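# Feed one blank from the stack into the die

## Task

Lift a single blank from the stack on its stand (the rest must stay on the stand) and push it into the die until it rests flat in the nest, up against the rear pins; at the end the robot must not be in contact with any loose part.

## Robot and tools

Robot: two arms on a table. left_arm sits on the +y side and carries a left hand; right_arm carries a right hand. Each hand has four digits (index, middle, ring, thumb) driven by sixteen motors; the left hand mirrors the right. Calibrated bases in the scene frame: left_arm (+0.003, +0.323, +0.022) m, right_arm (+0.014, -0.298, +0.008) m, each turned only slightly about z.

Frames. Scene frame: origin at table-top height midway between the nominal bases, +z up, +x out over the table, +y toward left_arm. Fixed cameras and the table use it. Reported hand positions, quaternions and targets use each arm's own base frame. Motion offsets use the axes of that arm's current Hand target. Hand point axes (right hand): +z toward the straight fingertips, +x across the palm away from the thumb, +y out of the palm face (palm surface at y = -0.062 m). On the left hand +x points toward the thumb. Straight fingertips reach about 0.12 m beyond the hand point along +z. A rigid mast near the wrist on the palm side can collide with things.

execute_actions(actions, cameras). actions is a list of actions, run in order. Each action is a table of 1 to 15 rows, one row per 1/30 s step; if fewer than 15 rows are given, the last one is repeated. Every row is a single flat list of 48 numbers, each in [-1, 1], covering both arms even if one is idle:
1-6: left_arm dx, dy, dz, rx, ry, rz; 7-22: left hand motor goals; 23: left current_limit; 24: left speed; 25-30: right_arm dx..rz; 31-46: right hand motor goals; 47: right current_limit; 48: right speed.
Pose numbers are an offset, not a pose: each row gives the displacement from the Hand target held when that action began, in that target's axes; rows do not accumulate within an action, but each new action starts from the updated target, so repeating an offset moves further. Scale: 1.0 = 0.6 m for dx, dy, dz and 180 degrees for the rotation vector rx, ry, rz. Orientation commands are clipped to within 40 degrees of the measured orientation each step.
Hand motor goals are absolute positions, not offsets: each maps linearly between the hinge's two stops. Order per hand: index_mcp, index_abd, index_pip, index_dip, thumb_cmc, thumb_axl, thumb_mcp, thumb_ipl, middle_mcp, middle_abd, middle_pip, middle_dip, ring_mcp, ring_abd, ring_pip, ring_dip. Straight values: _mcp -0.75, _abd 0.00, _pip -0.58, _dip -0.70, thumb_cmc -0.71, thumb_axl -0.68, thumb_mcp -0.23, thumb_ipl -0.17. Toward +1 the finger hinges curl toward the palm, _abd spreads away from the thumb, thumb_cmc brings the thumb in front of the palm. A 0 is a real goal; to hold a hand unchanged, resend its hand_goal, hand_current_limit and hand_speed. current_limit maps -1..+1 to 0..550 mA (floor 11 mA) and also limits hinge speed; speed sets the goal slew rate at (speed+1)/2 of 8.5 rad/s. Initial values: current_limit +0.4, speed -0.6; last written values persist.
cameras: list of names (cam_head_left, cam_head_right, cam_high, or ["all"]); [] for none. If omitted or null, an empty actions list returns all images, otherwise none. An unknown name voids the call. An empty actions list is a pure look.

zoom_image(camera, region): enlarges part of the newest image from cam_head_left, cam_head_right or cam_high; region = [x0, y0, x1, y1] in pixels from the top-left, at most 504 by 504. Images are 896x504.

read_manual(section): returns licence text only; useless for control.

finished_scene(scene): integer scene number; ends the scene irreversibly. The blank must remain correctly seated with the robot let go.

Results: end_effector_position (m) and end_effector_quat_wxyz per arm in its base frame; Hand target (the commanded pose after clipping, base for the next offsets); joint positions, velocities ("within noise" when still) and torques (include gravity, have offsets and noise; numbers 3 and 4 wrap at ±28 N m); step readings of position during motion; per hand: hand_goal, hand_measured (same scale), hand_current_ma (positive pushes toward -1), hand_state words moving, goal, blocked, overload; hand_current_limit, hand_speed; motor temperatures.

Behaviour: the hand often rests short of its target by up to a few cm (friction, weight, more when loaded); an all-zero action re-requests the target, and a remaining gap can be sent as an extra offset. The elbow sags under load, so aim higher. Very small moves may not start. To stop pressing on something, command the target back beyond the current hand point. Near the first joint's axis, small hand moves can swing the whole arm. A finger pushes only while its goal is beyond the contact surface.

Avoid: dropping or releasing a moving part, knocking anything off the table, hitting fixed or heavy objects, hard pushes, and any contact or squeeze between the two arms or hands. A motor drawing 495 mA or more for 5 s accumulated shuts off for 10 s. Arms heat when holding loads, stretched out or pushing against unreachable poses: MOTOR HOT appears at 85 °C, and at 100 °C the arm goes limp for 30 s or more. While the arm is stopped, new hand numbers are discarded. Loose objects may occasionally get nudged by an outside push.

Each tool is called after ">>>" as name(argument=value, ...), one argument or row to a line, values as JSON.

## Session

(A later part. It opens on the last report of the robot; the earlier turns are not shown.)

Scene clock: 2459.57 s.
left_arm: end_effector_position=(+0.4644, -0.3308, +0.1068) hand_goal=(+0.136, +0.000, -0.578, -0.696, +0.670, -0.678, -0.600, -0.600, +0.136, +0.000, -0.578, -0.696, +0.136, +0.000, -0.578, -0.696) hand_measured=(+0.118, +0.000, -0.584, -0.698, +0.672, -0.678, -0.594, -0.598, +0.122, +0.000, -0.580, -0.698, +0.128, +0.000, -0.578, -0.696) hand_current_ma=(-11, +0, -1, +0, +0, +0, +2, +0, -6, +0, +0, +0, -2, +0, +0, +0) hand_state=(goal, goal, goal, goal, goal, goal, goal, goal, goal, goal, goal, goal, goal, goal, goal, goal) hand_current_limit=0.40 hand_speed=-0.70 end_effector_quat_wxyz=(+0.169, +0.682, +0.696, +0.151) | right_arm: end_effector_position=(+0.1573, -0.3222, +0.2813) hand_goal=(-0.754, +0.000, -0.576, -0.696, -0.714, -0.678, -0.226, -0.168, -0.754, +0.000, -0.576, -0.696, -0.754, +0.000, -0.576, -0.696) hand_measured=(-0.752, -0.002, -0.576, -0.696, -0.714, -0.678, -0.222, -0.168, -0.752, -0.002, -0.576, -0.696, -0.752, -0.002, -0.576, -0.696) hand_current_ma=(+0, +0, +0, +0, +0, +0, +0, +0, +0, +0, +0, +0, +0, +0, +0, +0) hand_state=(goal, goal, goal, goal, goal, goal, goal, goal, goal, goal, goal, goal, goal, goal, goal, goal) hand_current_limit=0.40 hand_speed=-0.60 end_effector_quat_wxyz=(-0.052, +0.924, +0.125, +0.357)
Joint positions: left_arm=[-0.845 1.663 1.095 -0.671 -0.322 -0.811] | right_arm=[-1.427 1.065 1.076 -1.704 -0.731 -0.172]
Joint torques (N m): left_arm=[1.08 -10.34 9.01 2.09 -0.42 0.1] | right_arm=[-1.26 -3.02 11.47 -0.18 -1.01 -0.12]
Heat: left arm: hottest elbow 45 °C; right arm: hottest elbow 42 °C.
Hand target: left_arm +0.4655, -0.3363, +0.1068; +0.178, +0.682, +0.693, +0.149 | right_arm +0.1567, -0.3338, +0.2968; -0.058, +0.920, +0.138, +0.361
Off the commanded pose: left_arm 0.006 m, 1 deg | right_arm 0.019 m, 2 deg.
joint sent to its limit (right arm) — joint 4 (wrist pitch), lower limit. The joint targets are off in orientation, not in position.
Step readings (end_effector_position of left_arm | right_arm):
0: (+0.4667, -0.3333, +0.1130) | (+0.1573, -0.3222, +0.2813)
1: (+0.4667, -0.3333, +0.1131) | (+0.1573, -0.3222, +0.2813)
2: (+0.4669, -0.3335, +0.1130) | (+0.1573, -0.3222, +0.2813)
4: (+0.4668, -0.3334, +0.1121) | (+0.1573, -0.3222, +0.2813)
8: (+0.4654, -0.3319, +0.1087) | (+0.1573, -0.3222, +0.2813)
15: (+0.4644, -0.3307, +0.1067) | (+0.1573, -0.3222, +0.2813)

>>> execute_actions(
  actions=[
    [[0,0.0269,0.0015,0,0,0,0.137,0,-0.577,-0.696,0.671,-0.678,-0.6,-0.6,0.137,0,-0.577,-0.696,0.137,0,-0.577,-0.696,0.4,-0.7,0,0,0,0,0,0,-0.754,0,-0.576,-0.696,-0.714,-0.678,-0.226,-0.168,-0.754,0,-0.576,-0.696,-0.754,0,-0.576,-0.696,0.4,-0.6]],
  ],
  cameras=["cam_head_left","cam_head_right","cam_high"],
)

>>> zoom_image(
  camera="cam_high",
  region=[400, 200, 480, 300],
)

>>> zoom_image(
  camera="cam_head_left",
  region=[335, 225, 435, 305],
)

>>> zoom_image(
  camera="cam_head_right",
  region=[345, 225, 445, 305],
)

Scene clock: 2478.00 s.
left_arm: end_effector_position=(+0.4662, -0.3298, +0.1044) hand_goal=(+0.136, +0.000, -0.578, -0.696, +0.670, -0.678, -0.600, -0.600, +0.136, +0.000, -0.578, -0.696, +0.136, +0.000, -0.578, -0.696) hand_measured=(+0.118, +0.000, -0.584, -0.698, +0.672, -0.678, -0.594, -0.598, +0.122, +0.000, -0.580, -0.698, +0.132, -0.002, -0.576, -0.696) hand_current_ma=(-11, +0, -1, +0, +0, +0, +2, +0, -6, +0, +0, +0, +0, +0, +0, +0) hand_state=(goal, goal, goal, goal, goal, goal, goal, goal, goal, goal, goal, goal, goal, goal, goal, goal) hand_current_limit=0.40 hand_speed=-0.70 end_effector_quat_wxyz=(+0.167, +0.685, +0.694, +0.148) | right_arm: end_effector_position=(+0.1573, -0.3222, +0.2813) hand_goal=(-0.754, +0.000, -0.576, -0.696, -0.714, -0.678, -0.226, -0.168, -0.754, +0.000, -0.576, -0.696, -0.754, +0.000, -0.576, -0.696) hand_measured=(-0.752, -0.002, -0.576, -0.696, -0.714, -0.678, -0.222, -0.168, -0.752, -0.002, -0.576, -0.696, -0.752, -0.002, -0.576, -0.696) hand_current_ma=(+0, +0, +0, +0, +0, +0, +0, +0, +0, +0, +0, +0, +0, +0, +0, +0) hand_state=(goal, goal, goal, goal, goal, goal, goal, goal, goal, goal, goal, goal, goal, goal, goal, goal) hand_current_limit=0.40 hand_speed=-0.60 end_effector_quat_wxyz=(-0.052, +0.924, +0.125, +0.357)
Joint positions: left_arm=[-0.838 1.666 1.095 -0.671 -0.312 -0.8] | right_arm=[-1.427 1.065 1.076 -1.704 -0.731 -0.172]
Joint torques (N m): left_arm=[2.32 -9.88 11.96 1.48 -0.49 0.21] | right_arm=[-1.2 -2.96 11.48 -0.18 -1.01 -0.12]
Heat: left arm: hottest elbow 45 °C; right arm: hottest elbow 42 °C.
Hand target: left_arm +0.4804, -0.3358, +0.1133; +0.178, +0.682, +0.693, +0.149 | right_arm +0.1567, -0.3338, +0.2968; -0.058, +0.920, +0.138, +0.361
Off the commanded pose: left_arm 0.018 m, 1 deg | right_arm 0.019 m, 2 deg.
joint sent to its limit (right arm) — joint 4 (wrist pitch), lower limit. The joint targets are off in orientation, not in position.
Step readings (end_effector_position of left_arm | right_arm):
0: (+0.4644, -0.3308, +0.1068) | (+0.1573, -0.3222, +0.2813)
1: (+0.4644, -0.3308, +0.1068) | (+0.1573, -0.3222, +0.2813)
2: (+0.4644, -0.3310, +0.1067) | (+0.1573, -0.3222, +0.2813)
4: (+0.4642, -0.3313, +0.1063) | (+0.1573, -0.3222, +0.2813)
8: (+0.4659, -0.3296, +0.1050) | (+0.1573, -0.3222, +0.2813)
15: (+0.4660, -0.3299, +0.1044) | (+0.1573, -0.3222, +0.2813)

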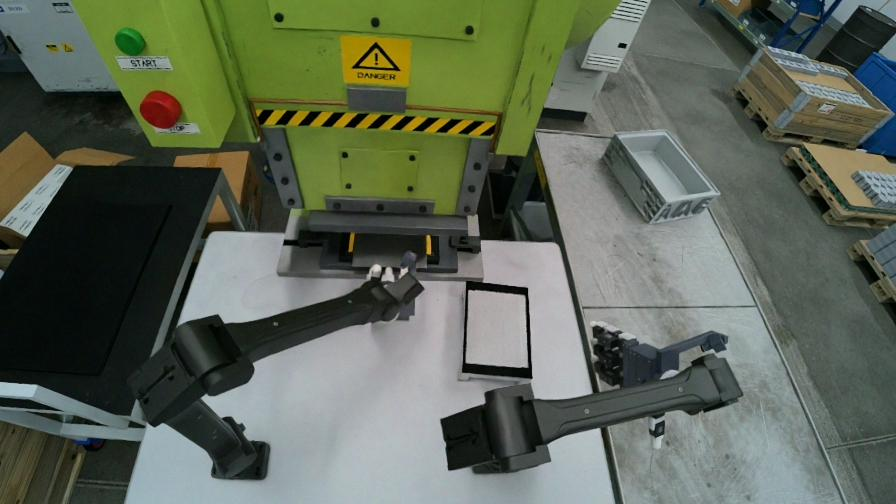

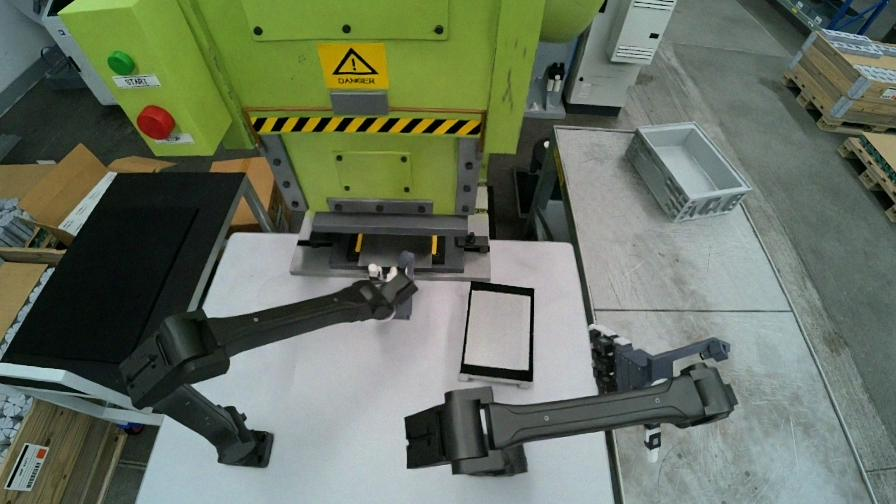

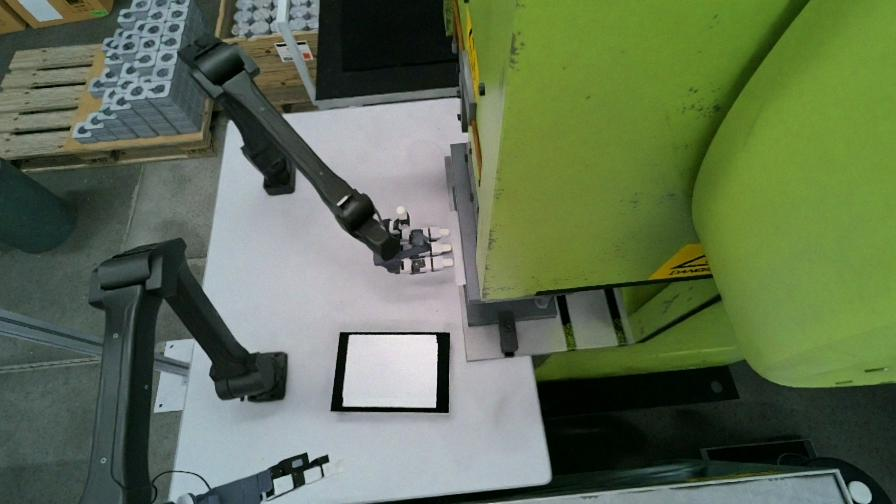

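Scaled by 5.040.

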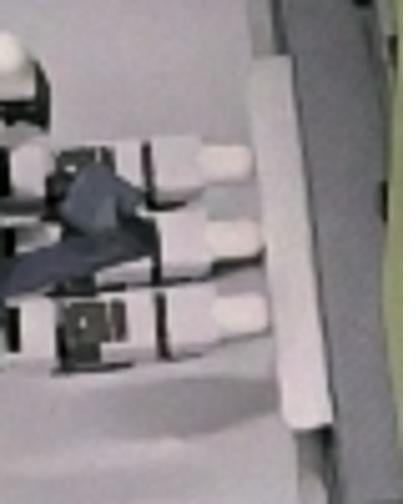

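Scaled by 5.040.

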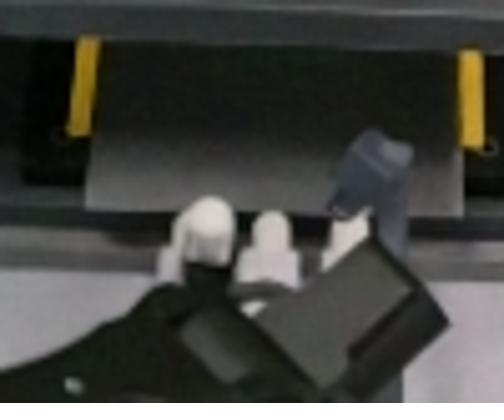

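Scaled by 5.040.

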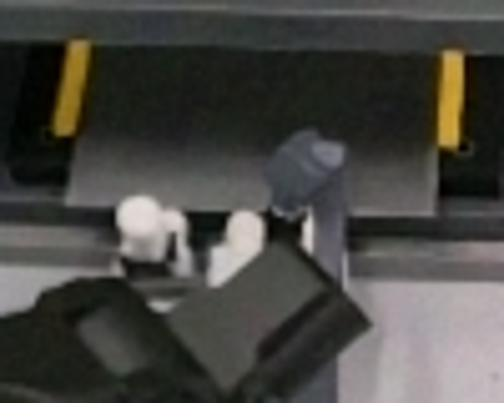

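>>> execute_actions(
  actions=[
    [[0,0.0165,0.0055,0,0,0,0.137,0,-0.577,-0.696,0.671,-0.678,-0.6,-0.6,0.137,0,-0.577,-0.696,0.137,0,-0.577,-0.696,0.4,-0.7,0,0,0,0,0,0,-0.754,0,-0.576,-0.696,-0.714,-0.678,-0.226,-0.168,-0.754,0,-0.576,-0.696,-0.754,0,-0.576,-0.696,0.4,-0.6]],
  ],
  cameras=["all"],
)

>>> zoom_image(
  camera="cam_high",
  region=[400, 200, 480, 300],
)

>>> zoom_image(
  camera="cam_head_left",
  region=[335, 225, 435, 305],
)

Scene clock: 2512.00 s.
left_arm: end_effector_position=(+0.4729, -0.3211, +0.0957) hand_goal=(+0.136, +0.000, -0.578, -0.696, +0.670, -0.678, -0.600, -0.600, +0.136, +0.000, -0.578, -0.696, +0.136, +0.000, -0.578, -0.696) hand_measured=(+0.118, +0.000, -0.584, -0.698, +0.672, -0.678, -0.594, -0.598, +0.122, +0.000, -0.580, -0.698, +0.128, -0.002, -0.578, -0.694) hand_current_ma=(-11, +0, -1, +0, +0, +0, +2, +0, -6, +0, +0, +0, -2, +0, +0, +0) hand_state=(goal, goal, goal, goal, goal, goal, goal, goal, goal, goal, goal, goal, goal, goal, goal, goal) hand_current_limit=0.40 hand_speed=-0.70 end_effector_quat_wxyz=(+0.157, +0.685, +0.696, +0.148) | right_arm: end_effector_position=(+0.1573, -0.3222, +0.2813) hand_goal=(-0.754, +0.000, -0.576, -0.696, -0.714, -0.678, -0.226, -0.168, -0.754, +0.000, -0.576, -0.696, -0.754, +0.000, -0.576, -0.696) hand_measured=(-0.752, -0.002, -0.576, -0.696, -0.714, -0.678, -0.222, -0.168, -0.752, -0.002, -0.576, -0.696, -0.752, -0.002, -0.576, -0.696) hand_current_ma=(+0, +0, +0, +0, +0, +0, +0, +0, +0, +0, +0, +0, +0, +0, +0, +0) hand_state=(goal, goal, goal, goal, goal, goal, goal, goal, goal, goal, goal, goal, goal, goal, goal, goal) hand_current_limit=0.40 hand_speed=-0.60 end_effector_quat_wxyz=(-0.052, +0.924, +0.125, +0.357)
Joint positions: left_arm=[-0.816 1.681 1.095 -0.671 -0.305 -0.784] | right_arm=[-1.427 1.065 1.076 -1.704 -0.731 -0.172]
Joint torques (N m): left_arm=[1.85 -10.17 13.61 1.28 -0.56 0.21] | right_arm=[-1.26 -2.96 11.48 -0.18 -1.01 -0.12]
Heat: left arm: hottest elbow 46 °C; right arm: hottest elbow 42 °C.
Hand target: left_arm +0.4907, -0.3358, +0.1148; +0.178, +0.682, +0.693, +0.149 | right_arm +0.1567, -0.3338, +0.2968; -0.058, +0.920, +0.138, +0.361
Off the commanded pose: left_arm 0.030 m, 2 deg | right_arm 0.019 m, 2 deg.
joint sent to its limit (right arm) — joint 4 (wrist pitch), lower limit. The joint targets are off in orientation, not in position.
Step readings (end_effector_position of left_arm | right_arm):
0: (+0.4662, -0.3298, +0.1044) | (+0.1573, -0.3222, +0.2813)
1: (+0.4662, -0.3298, +0.1044) | (+0.1573, -0.3222, +0.2813)
2: (+0.4663, -0.3298, +0.1041) | (+0.1573, -0.3222, +0.2813)
4: (+0.4668, -0.3294, +0.1032) | (+0.1573, -0.3222, +0.2813)
8: (+0.4675, -0.3293, +0.1002) | (+0.1573, -0.3222, +0.2813)
15: (+0.4723, -0.3220, +0.0957) | (+0.1573, -0.3222, +0.2813)

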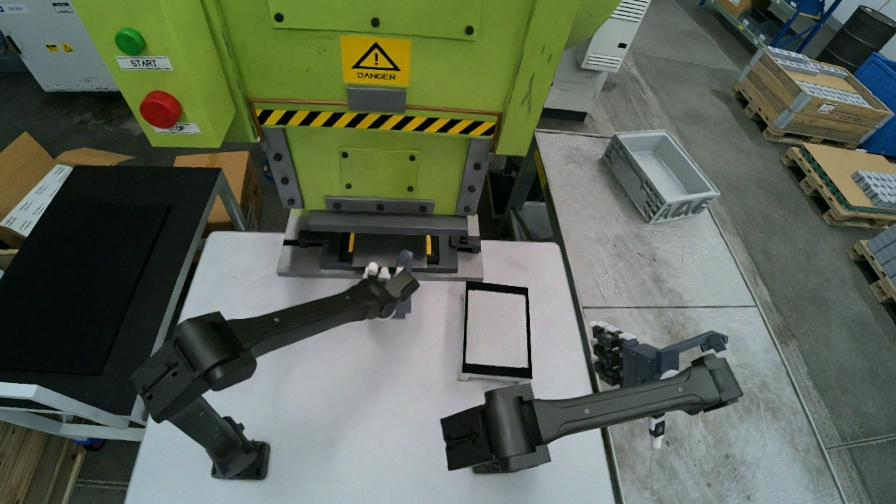

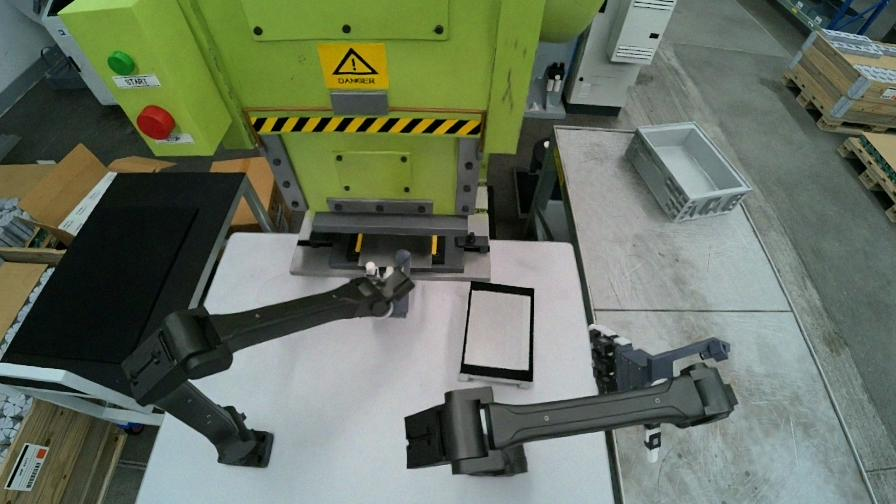

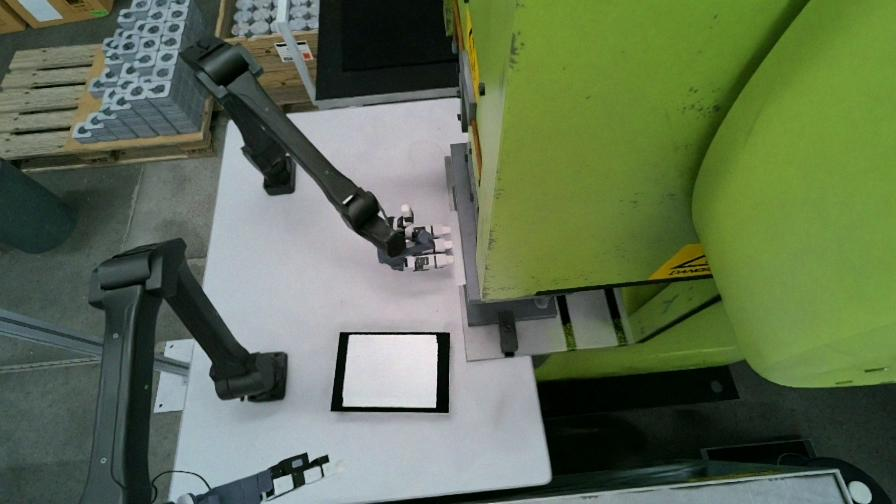

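Scaled by 5.040.

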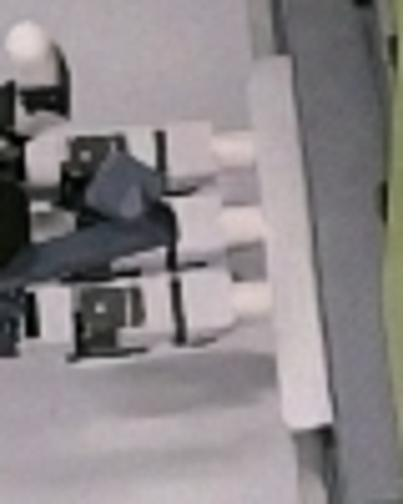

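Scaled by 5.040.

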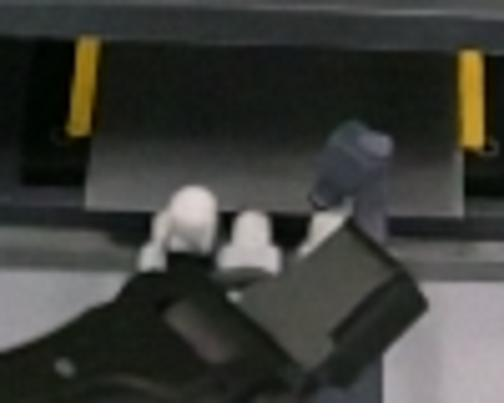

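>>> execute_actions(
  actions=[
    [[0,-0.03,-0.012,0,0,0,0.137,0,-0.577,-0.696,0.671,-0.678,-0.6,-0.6,0.137,0,-0.577,-0.696,0.137,0,-0.577,-0.696,0.4,-0.7,0,0,0,0,0,0,-0.754,0,-0.576,-0.696,-0.714,-0.678,-0.226,-0.168,-0.754,0,-0.576,-0.696,-0.754,0,-0.576,-0.696,0.4,-0.6],[0,-0.05,-0.018,0,0,0,0.137,0,-0.577,-0.696,0.671,-0.678,-0.6,-0.6,0.137,0,-0.577,-0.696,0.137,0,-0.577,-0.696,0.4,-0.7,0,0,0,0,0,0,-0.754,0,-0.576,-0.696,-0.714,-0.678,-0.226,-0.168,-0.754,0,-0.576,-0.696,-0.754,0,-0.576,-0.696,0.4,-0.6],[0,-0.07,-0.022,0,0,0,0.137,0,-0.577,-0.696,0.671,-0.678,-0.6,-0.6,0.137,0,-0.577,-0.696,0.137,0,-0.577,-0.696,0.4,-0.7,0,0,0,0,0,0,-0.754,0,-0.576,-0.696,-0.714,-0.678,-0.226,-0.168,-0.754,0,-0.576,-0.696,-0.754,0,-0.576,-0.696,0.4,-0.6],[0,-0.0976,-0.0273,0,0,0,0.137,0,-0.577,-0.696,0.671,-0.678,-0.6,-0.6,0.137,0,-0.577,-0.696,0.137,0,-0.577,-0.696,0.4,-0.7,0,0,0,0,0,0,-0.754,0,-0.576,-0.696,-0.714,-0.678,-0.226,-0.168,-0.754,0,-0.576,-0.696,-0.754,0,-0.576,-0.696,0.4,-0.6]],
  ],
  cameras=["all"],
)

>>> zoom_image(
  camera="cam_high",
  region=[400, 200, 480, 300],
)

>>> zoom_image(
  camera="cam_head_left",
  region=[335, 225, 435, 305],
)

>>> zoom_image(
  camera="cam_head_right",
  region=[345, 225, 445, 305],
)

Scene clock: 2541.67 s.
left_arm: end_effector_position=(+0.4271, -0.3357, +0.0878) hand_goal=(+0.136, +0.000, -0.578, -0.696, +0.670, -0.678, -0.600, -0.600, +0.136, +0.000, -0.578, -0.696, +0.136, +0.000, -0.578, -0.696) hand_measured=(+0.118, +0.000, -0.584, -0.698, +0.672, -0.678, -0.594, -0.598, +0.122, +0.000, -0.582, -0.698, +0.126, -0.002, -0.580, -0.694) hand_current_ma=(-11, +0, -1, +0, +0, +0, +1, +0, -6, +0, +0, +0, -3, +0, +0, +0) hand_state=(goal, goal, goal, goal, goal, goal, goal, goal, goal, goal, goal, goal, goal, goal, goal, goal) hand_current_limit=0.40 hand_speed=-0.70 end_effector_quat_wxyz=(+0.155, +0.694, +0.687, +0.151) | right_arm: end_effector_position=(+0.1573, -0.3222, +0.2813) hand_goal=(-0.754, +0.000, -0.576, -0.696, -0.714, -0.678, -0.226, -0.168, -0.754, +0.000, -0.576, -0.696, -0.754, +0.000, -0.576, -0.696) hand_measured=(-0.752, -0.002, -0.576, -0.696, -0.714, -0.678, -0.222, -0.168, -0.752, -0.002, -0.576, -0.696, -0.752, -0.002, -0.576, -0.696) hand_current_ma=(+0, +0, +0, +0, +0, +0, +0, +0, +0, +0, +0, +0, +0, +0, +0, +0) hand_state=(goal, goal, goal, goal, goal, goal, goal, goal, goal, goal, goal, goal, goal, goal, goal, goal) hand_current_limit=0.40 hand_speed=-0.60 end_effector_quat_wxyz=(-0.052, +0.924, +0.125, +0.357)
Joint positions: left_arm=[-0.91 1.65 1.029 -0.665 -0.335 -0.85] | right_arm=[-1.427 1.065 1.076 -1.704 -0.731 -0.172]
Joint torques (N m): left_arm=[1.73 -11.75 8.59 1.95 -0.68 -0.09] | right_arm=[-1.2 -3.02 11.47 -0.17 -1.02 -0.12]
Heat: left arm: hottest elbow 48 °C; right arm: hottest elbow 42 °C.
Hand target: left_arm +0.4310, -0.3366, +0.1030; +0.177, +0.682, +0.693, +0.149 | right_arm +0.1567, -0.3338, +0.2968; -0.058, +0.920, +0.138, +0.361
Off the commanded pose: left_arm 0.016 m, 3 deg | right_arm 0.019 m, 2 deg.
joint sent to its limit (right arm) — joint 4 (wrist pitch), lower limit. The joint targets are off in orientation, not in position.
Step readings (end_effector_position of left_arm | right_arm):
0: (+0.4729, -0.3211, +0.0957) | (+0.1573, -0.3222, +0.2813)
1: (+0.4729, -0.3211, +0.0957) | (+0.1573, -0.3222, +0.2813)
2: (+0.4730, -0.3210, +0.0958) | (+0.1573, -0.3222, +0.2813)
4: (+0.4722, -0.3215, +0.0965) | (+0.1573, -0.3222, +0.2813)
8: (+0.4537, -0.3272, +0.0925) | (+0.1573, -0.3222, +0.2813)
15: (+0.4268, -0.3371, +0.0849) | (+0.1573, -0.3222, +0.2813)

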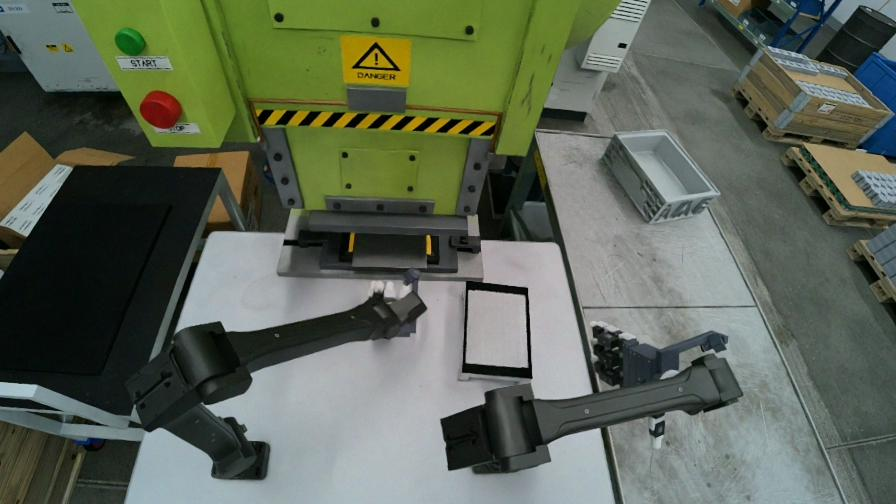

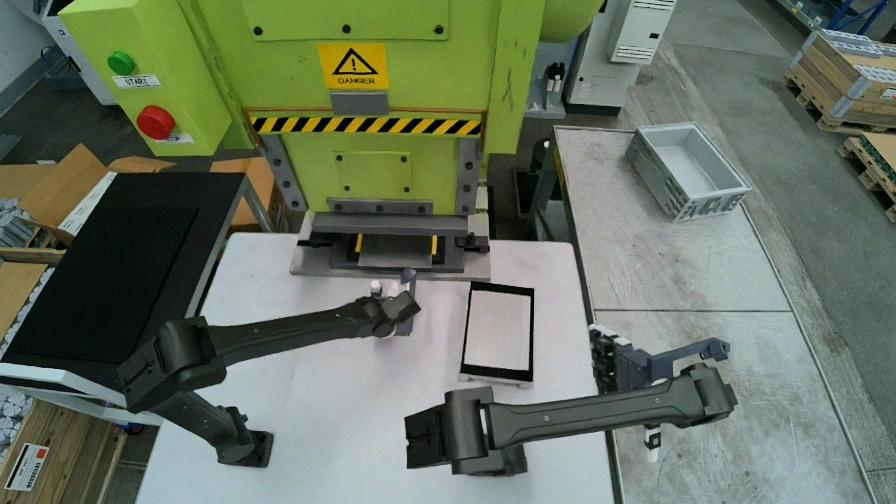

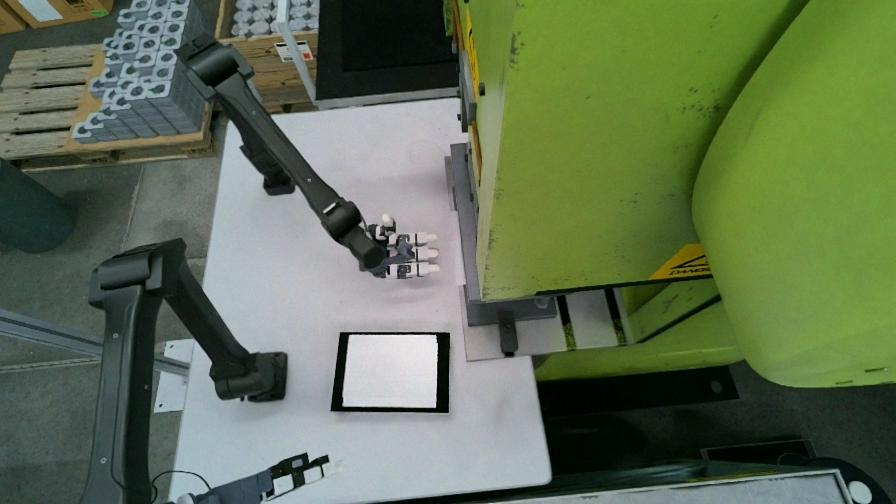

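Scaled by 5.040.

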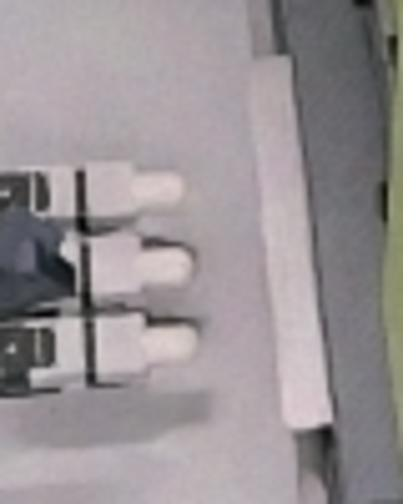

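Scaled by 5.040.

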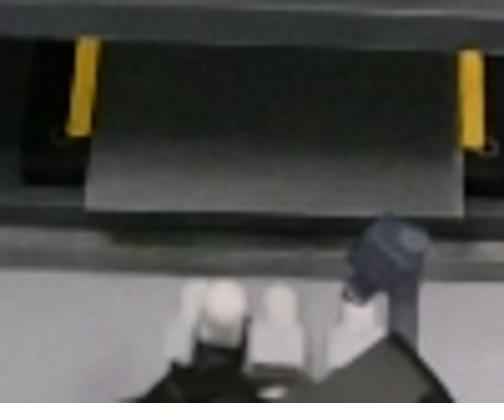

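Scaled by 5.040.

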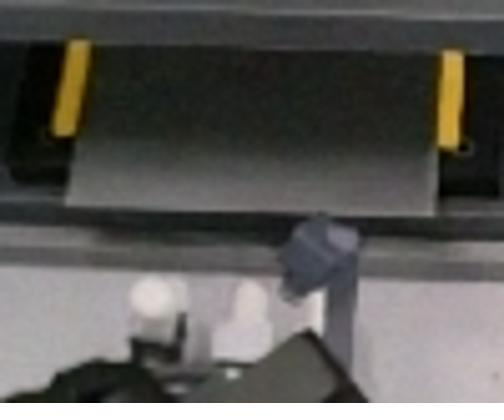

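>>> finished_scene(
  scene=2,
)

The scene is finished: the task was done.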